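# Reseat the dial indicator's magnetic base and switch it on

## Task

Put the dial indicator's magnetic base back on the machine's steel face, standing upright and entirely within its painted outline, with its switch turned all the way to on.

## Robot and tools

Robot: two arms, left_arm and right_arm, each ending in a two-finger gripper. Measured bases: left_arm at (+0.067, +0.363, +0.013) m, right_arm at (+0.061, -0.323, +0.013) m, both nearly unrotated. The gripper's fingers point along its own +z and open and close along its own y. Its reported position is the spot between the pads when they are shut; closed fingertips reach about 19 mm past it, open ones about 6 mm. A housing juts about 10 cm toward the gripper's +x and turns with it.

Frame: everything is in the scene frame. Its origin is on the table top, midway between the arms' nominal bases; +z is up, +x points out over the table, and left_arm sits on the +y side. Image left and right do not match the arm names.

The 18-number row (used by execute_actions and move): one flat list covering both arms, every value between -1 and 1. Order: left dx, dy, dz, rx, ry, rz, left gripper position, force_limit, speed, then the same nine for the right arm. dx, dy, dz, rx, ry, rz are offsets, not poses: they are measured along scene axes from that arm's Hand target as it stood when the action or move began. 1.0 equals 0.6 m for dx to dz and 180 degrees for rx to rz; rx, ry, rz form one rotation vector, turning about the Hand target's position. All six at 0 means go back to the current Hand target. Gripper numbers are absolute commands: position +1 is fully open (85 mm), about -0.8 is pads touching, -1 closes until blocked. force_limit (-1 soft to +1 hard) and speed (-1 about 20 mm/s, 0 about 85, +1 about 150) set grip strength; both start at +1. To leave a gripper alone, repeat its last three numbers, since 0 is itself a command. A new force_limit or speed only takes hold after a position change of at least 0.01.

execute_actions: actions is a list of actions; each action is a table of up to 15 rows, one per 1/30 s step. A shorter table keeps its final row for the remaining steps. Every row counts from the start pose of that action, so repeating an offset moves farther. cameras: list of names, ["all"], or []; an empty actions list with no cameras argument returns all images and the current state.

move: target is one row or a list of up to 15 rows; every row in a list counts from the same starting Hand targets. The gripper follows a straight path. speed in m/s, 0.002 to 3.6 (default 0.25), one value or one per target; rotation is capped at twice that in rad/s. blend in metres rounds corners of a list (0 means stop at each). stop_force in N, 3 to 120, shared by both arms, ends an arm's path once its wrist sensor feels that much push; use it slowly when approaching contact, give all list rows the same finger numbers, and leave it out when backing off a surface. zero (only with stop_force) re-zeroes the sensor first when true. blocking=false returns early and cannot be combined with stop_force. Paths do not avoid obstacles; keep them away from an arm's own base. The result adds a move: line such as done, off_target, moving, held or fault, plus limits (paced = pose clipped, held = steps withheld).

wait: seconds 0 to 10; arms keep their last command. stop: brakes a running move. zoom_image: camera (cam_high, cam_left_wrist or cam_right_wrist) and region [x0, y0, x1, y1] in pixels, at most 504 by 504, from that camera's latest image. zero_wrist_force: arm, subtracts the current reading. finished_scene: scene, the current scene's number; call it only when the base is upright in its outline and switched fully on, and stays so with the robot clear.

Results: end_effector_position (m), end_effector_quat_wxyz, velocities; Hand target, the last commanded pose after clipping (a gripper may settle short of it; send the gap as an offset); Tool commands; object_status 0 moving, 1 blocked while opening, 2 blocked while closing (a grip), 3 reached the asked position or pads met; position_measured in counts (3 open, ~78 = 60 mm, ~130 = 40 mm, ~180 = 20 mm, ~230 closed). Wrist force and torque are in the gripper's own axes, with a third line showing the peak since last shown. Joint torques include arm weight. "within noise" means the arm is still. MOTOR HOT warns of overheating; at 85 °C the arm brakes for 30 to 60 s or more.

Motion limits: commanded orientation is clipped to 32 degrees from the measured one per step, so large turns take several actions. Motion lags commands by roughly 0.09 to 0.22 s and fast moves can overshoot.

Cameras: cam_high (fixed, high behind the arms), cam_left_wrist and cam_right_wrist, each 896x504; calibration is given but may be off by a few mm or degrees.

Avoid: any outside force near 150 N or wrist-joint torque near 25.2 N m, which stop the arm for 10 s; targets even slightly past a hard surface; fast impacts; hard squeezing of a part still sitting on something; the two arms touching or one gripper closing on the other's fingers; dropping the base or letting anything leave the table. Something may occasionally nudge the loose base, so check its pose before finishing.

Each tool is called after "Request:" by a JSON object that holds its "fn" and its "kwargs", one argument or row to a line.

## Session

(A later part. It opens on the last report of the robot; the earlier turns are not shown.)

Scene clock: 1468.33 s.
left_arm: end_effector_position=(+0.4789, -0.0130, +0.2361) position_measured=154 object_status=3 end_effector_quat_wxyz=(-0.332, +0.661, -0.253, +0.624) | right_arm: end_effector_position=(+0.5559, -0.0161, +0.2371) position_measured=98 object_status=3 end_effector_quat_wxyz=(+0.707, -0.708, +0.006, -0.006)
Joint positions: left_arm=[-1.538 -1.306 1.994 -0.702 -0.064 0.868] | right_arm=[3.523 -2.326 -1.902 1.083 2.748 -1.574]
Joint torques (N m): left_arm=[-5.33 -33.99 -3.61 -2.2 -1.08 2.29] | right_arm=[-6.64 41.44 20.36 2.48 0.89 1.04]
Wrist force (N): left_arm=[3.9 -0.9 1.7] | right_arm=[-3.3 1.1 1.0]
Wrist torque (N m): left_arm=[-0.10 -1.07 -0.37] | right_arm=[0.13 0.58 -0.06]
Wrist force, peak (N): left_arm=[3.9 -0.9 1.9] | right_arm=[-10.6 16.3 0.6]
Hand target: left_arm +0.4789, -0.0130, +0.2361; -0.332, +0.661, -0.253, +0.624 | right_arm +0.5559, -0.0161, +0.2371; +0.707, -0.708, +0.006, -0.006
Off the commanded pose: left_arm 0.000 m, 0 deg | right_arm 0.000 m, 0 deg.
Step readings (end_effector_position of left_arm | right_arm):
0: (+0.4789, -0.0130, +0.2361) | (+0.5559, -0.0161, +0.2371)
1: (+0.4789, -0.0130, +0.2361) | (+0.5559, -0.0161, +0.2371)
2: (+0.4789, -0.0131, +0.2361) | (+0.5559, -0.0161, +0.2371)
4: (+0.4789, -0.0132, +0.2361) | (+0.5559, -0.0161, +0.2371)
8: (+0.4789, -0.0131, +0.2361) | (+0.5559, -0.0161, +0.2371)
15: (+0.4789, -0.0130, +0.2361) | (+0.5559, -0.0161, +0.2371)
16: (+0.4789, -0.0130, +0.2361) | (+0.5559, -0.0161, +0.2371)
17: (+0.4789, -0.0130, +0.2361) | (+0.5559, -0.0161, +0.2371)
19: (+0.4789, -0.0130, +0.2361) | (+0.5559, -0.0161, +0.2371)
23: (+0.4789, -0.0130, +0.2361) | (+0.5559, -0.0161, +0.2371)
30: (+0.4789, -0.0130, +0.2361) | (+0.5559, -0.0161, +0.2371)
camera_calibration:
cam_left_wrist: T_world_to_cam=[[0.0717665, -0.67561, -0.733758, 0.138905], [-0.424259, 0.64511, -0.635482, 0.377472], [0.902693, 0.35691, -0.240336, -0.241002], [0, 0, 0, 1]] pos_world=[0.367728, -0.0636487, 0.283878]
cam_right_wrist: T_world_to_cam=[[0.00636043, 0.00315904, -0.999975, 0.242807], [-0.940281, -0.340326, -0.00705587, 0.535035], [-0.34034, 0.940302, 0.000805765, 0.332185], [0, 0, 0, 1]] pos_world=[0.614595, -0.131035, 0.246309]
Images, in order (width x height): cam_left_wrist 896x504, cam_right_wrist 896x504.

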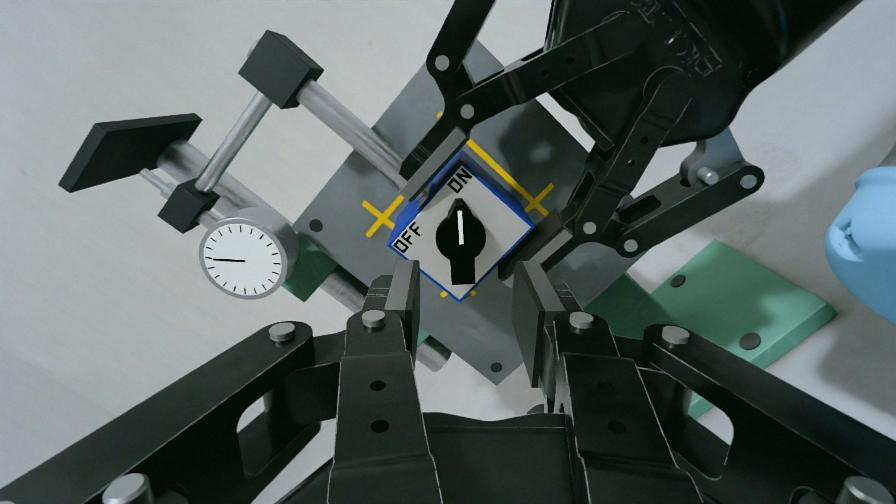

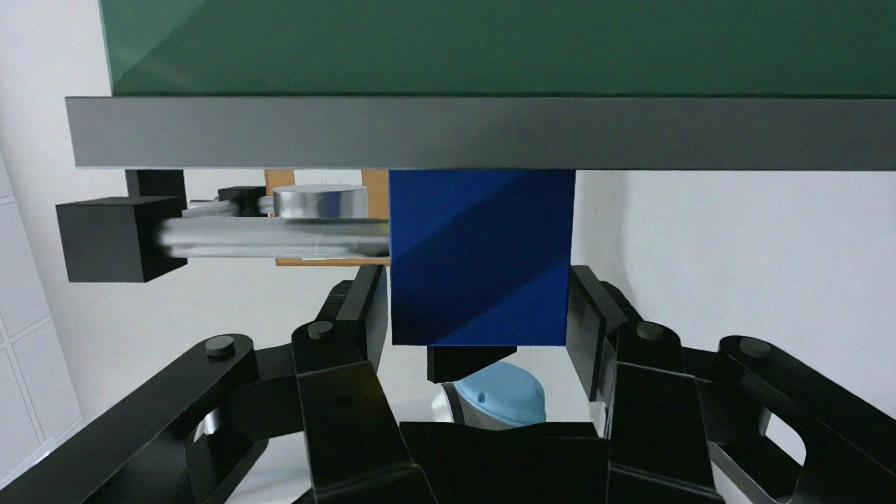

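Request:
{"fn": "move", "kwargs": {
  "target": [
    [0,0,0,0,0,0,-0.2,-0.2,-0.5,0,0,0,0,0,0,0.75,0.5,-0.5],
    [0,0,0,0,0,0,-0.2,-0.2,-0.5,-0.0029,-0.1667,0,0,0,0,0.75,0.5,-0.5],
    [-0.08,0.0,0,0,0,0,-0.2,-0.2,-0.5,-0.12,-0.35,0.0,0,0,0,0.75,0.5,-0.5]
  ],
  "speed": [0.15, 0.15, 0.25],
  "blend": [0, 0.03, 0],
  "cameras": ["all"]
}}

Request:
{"fn": "zoom_image", "kwargs": {
  "camera": "cam_left_wrist",
  "region": [320, 90, 600, 370]
}}

Request:
{"fn": "zoom_image", "kwargs": {
  "camera": "cam_high",
  "region": [400, 150, 540, 290]
}}

Scene clock: 1479.97 s.
left_arm: end_effector_position=(+0.4789, -0.0130, +0.2361) position_measured=154 object_status=3 end_effector_quat_wxyz=(-0.332, +0.661, -0.253, +0.624) | right_arm: end_effector_position=(+0.5551, -0.0564, +0.2371) position_measured=35 object_status=3 end_effector_quat_wxyz=(+0.707, -0.708, +0.006, -0.006)
Joint positions: left_arm=[-1.538 -1.306 1.994 -0.702 -0.064 0.868] | right_arm=[3.443 -2.322 -1.912 1.088 2.828 -1.575]
Joint torques (N m): left_arm=[-4.85 -35.15 -4.04 -1.94 -0.12 1.88] | right_arm=[5.63 40.69 11.51 -0.52 -1.32 -2.38]
Wrist force (N): left_arm=[3.7 -0.8 1.8] | right_arm=[-3.1 1.1 0.8]
Wrist torque (N m): left_arm=[-0.09 -1.02 -0.37] | right_arm=[0.15 0.54 -0.05]
Wrist force, peak (N): left_arm=[4.0 -0.7 1.7] | right_arm=[-2.8 0.5 -6.1]
Hand target: left_arm +0.4789, -0.0130, +0.2361; -0.332, +0.661, -0.253, +0.624 (not the last commanded pose) | right_arm +0.5552, -0.0564, +0.2371; +0.707, -0.708, +0.006, -0.006 (not the last commanded pose)
Off the commanded pose: left_arm 0.048 m, 0 deg | right_arm 0.184 m, 0 deg.
move: held (right_arm; a check stopped the path), off_target (left_arm; braked when a check withheld steps of right_arm); path passed 1 of 3 targets; limits=held
pose unreachable (right arm): on one or more control steps of this call, first in action 0 (counted from 0), this arm could not follow its commanded pose, so it was not sent that pose on those steps. It may still have moved: this result reports where it is.
cause: moving toward the commanded pose would bring two parts of the arm too close to each other (its gripper and another part of the arm, with joints 4 (wrist 1) to 6 (wrist 3) between them, 4 mm apart when it was first held).
camera_calibration:
cam_left_wrist: T_world_to_cam=[[0.0717665, -0.67561, -0.733758, 0.138905], [-0.424259, 0.64511, -0.635482, 0.377472], [0.902693, 0.35691, -0.240336, -0.241002], [0, 0, 0, 1]] pos_world=[0.367728, -0.0636487, 0.283878]
cam_right_wrist: T_world_to_cam=[[0.00645644, 0.00318951, -0.999974, 0.242886], [-0.94042, -0.33994, -0.00715619, 0.52071], [-0.339954, 0.940442, 0.000804677, 0.369688], [0, 0, 0, 1]] pos_world=[0.613795, -0.171435, 0.246308]

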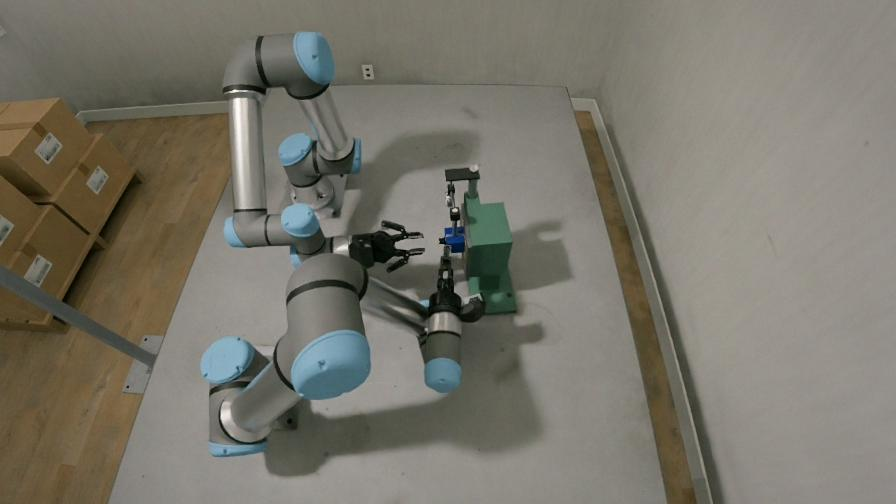

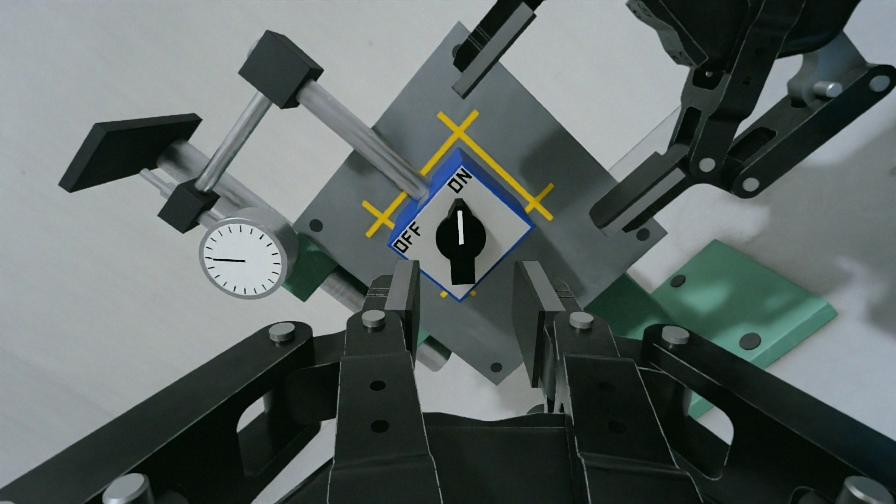

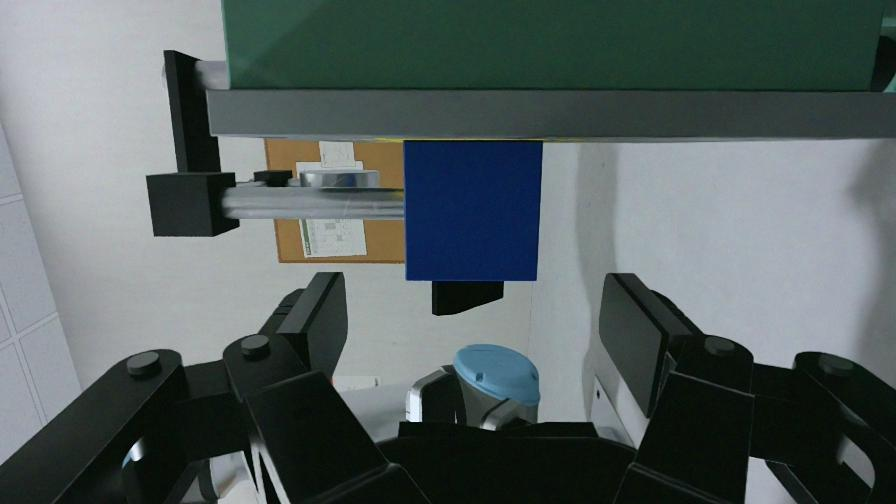

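Scaled by 1.800 from the camera's 896x504 image, which has a finer 1280x720 frame.

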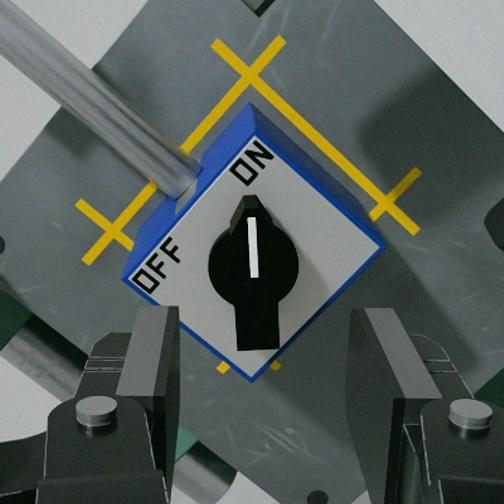

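Scaled by 3.600 from the camera's 896x504 image, which has a finer 1280x720 frame.

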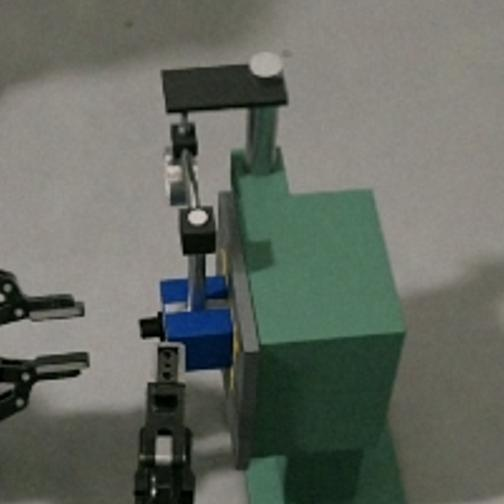

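Request:
{"fn": "move", "kwargs": {
  "target": [-0.0982,-0.0033,0.0232,-0.27018,-0.03318,0,-0.2,-0.2,-0.5,0,0,0,0,0,0,0.75,0.5,-0.5],
  "speed": 0.25,
  "cameras": ["cam_left_wrist"]
}}

Request:
{"fn": "zoom_image", "kwargs": {
  "camera": "cam_left_wrist",
  "region": [350, 90, 570, 310]
}}

Scene clock: 1493.87 s.
left_arm: end_effector_position=(+0.4199, -0.0150, +0.2500) position_measured=154 object_status=3 end_effector_quat_wxyz=(-0.043, +0.706, +0.043, +0.706) end_effector_velocity=(+0.000, -0.001, +0.000) end_effector_angular_velocity=(-0.006, +0.001, +0.001) | right_arm: end_effector_position=(+0.5552, -0.0564, +0.2371) position_measured=35 object_status=3 end_effector_quat_wxyz=(+0.707, -0.708, +0.006, -0.006)
Joint positions: left_arm=[-1.682 -1.36 2.021 -0.665 -0.208 0.004] | right_arm=[3.443 -2.322 -1.912 1.088 2.828 -1.575]
Joint velocities: left_arm=[0 0 -0.001 -0.006 -0.001 0.001] | right_arm=[within noise]
Joint torques (N m): left_arm=[7.55 -30.41 -22.77 -1.95 1.54 2.39] | right_arm=[5.36 33.18 20.63 -0.55 -1.07 0.64]
Wrist force (N): left_arm=[3.0 1.7 1.2] | right_arm=[-3.1 1.2 0.8]
Wrist torque (N m): left_arm=[0.28 -0.87 -0.04] | right_arm=[0.18 0.54 -0.05]
Wrist force, peak (N): left_arm=[3.9 -0.6 2.1] | right_arm=[-3.5 1.1 0.9]
Hand target: left_arm +0.4199, -0.0150, +0.2500; -0.043, +0.706, +0.043, +0.705 | right_arm +0.5552, -0.0564, +0.2371; +0.707, -0.708, +0.006, -0.006
Off the commanded pose: left_arm 0.000 m, 0 deg | right_arm 0.000 m, 0 deg.
move: done
camera_calibration:
cam_left_wrist: T_world_to_cam=[[0.110639, -0.99338, 0.0308955, -0.0602169], [-0.336777, -0.0667201, -0.939218, 0.391048], [0.935062, 0.0935096, -0.34193, -0.175858], [0, 0, 0, 1]] pos_world=[0.302796, -0.0172832, 0.309008]
Images, in order (width x height): cam_left_wrist 896x504.

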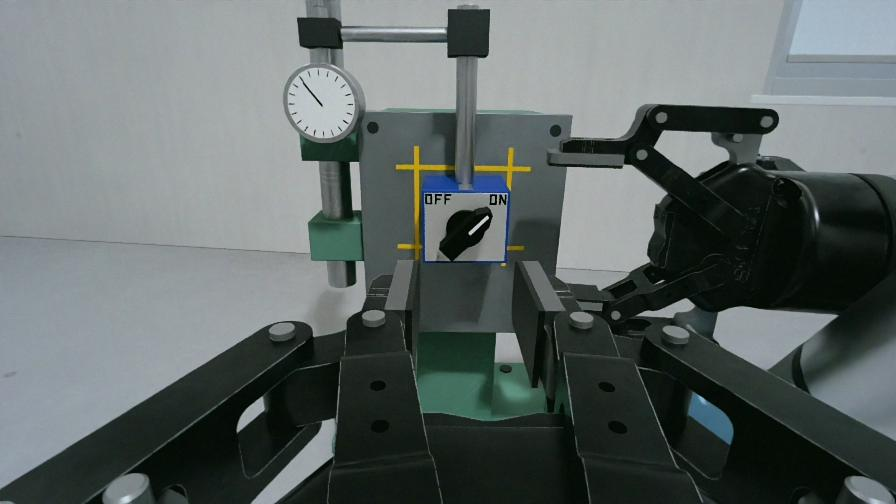

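Scaled by 2.291 from the camera's 896x504 image, which has a finer 1280x720 frame.

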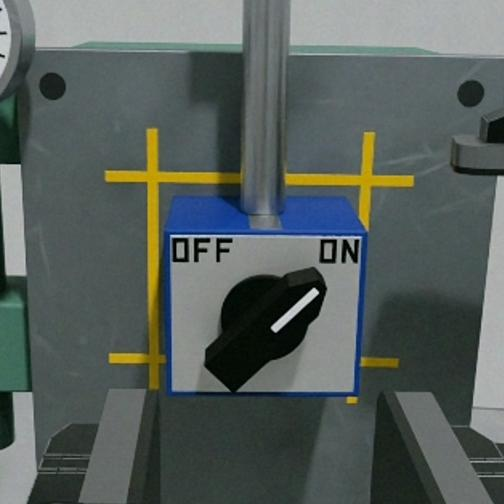

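Request:
{"fn": "finished_scene", "kwargs": {
  "scene": 1
}}

The scene is finished: the task was done.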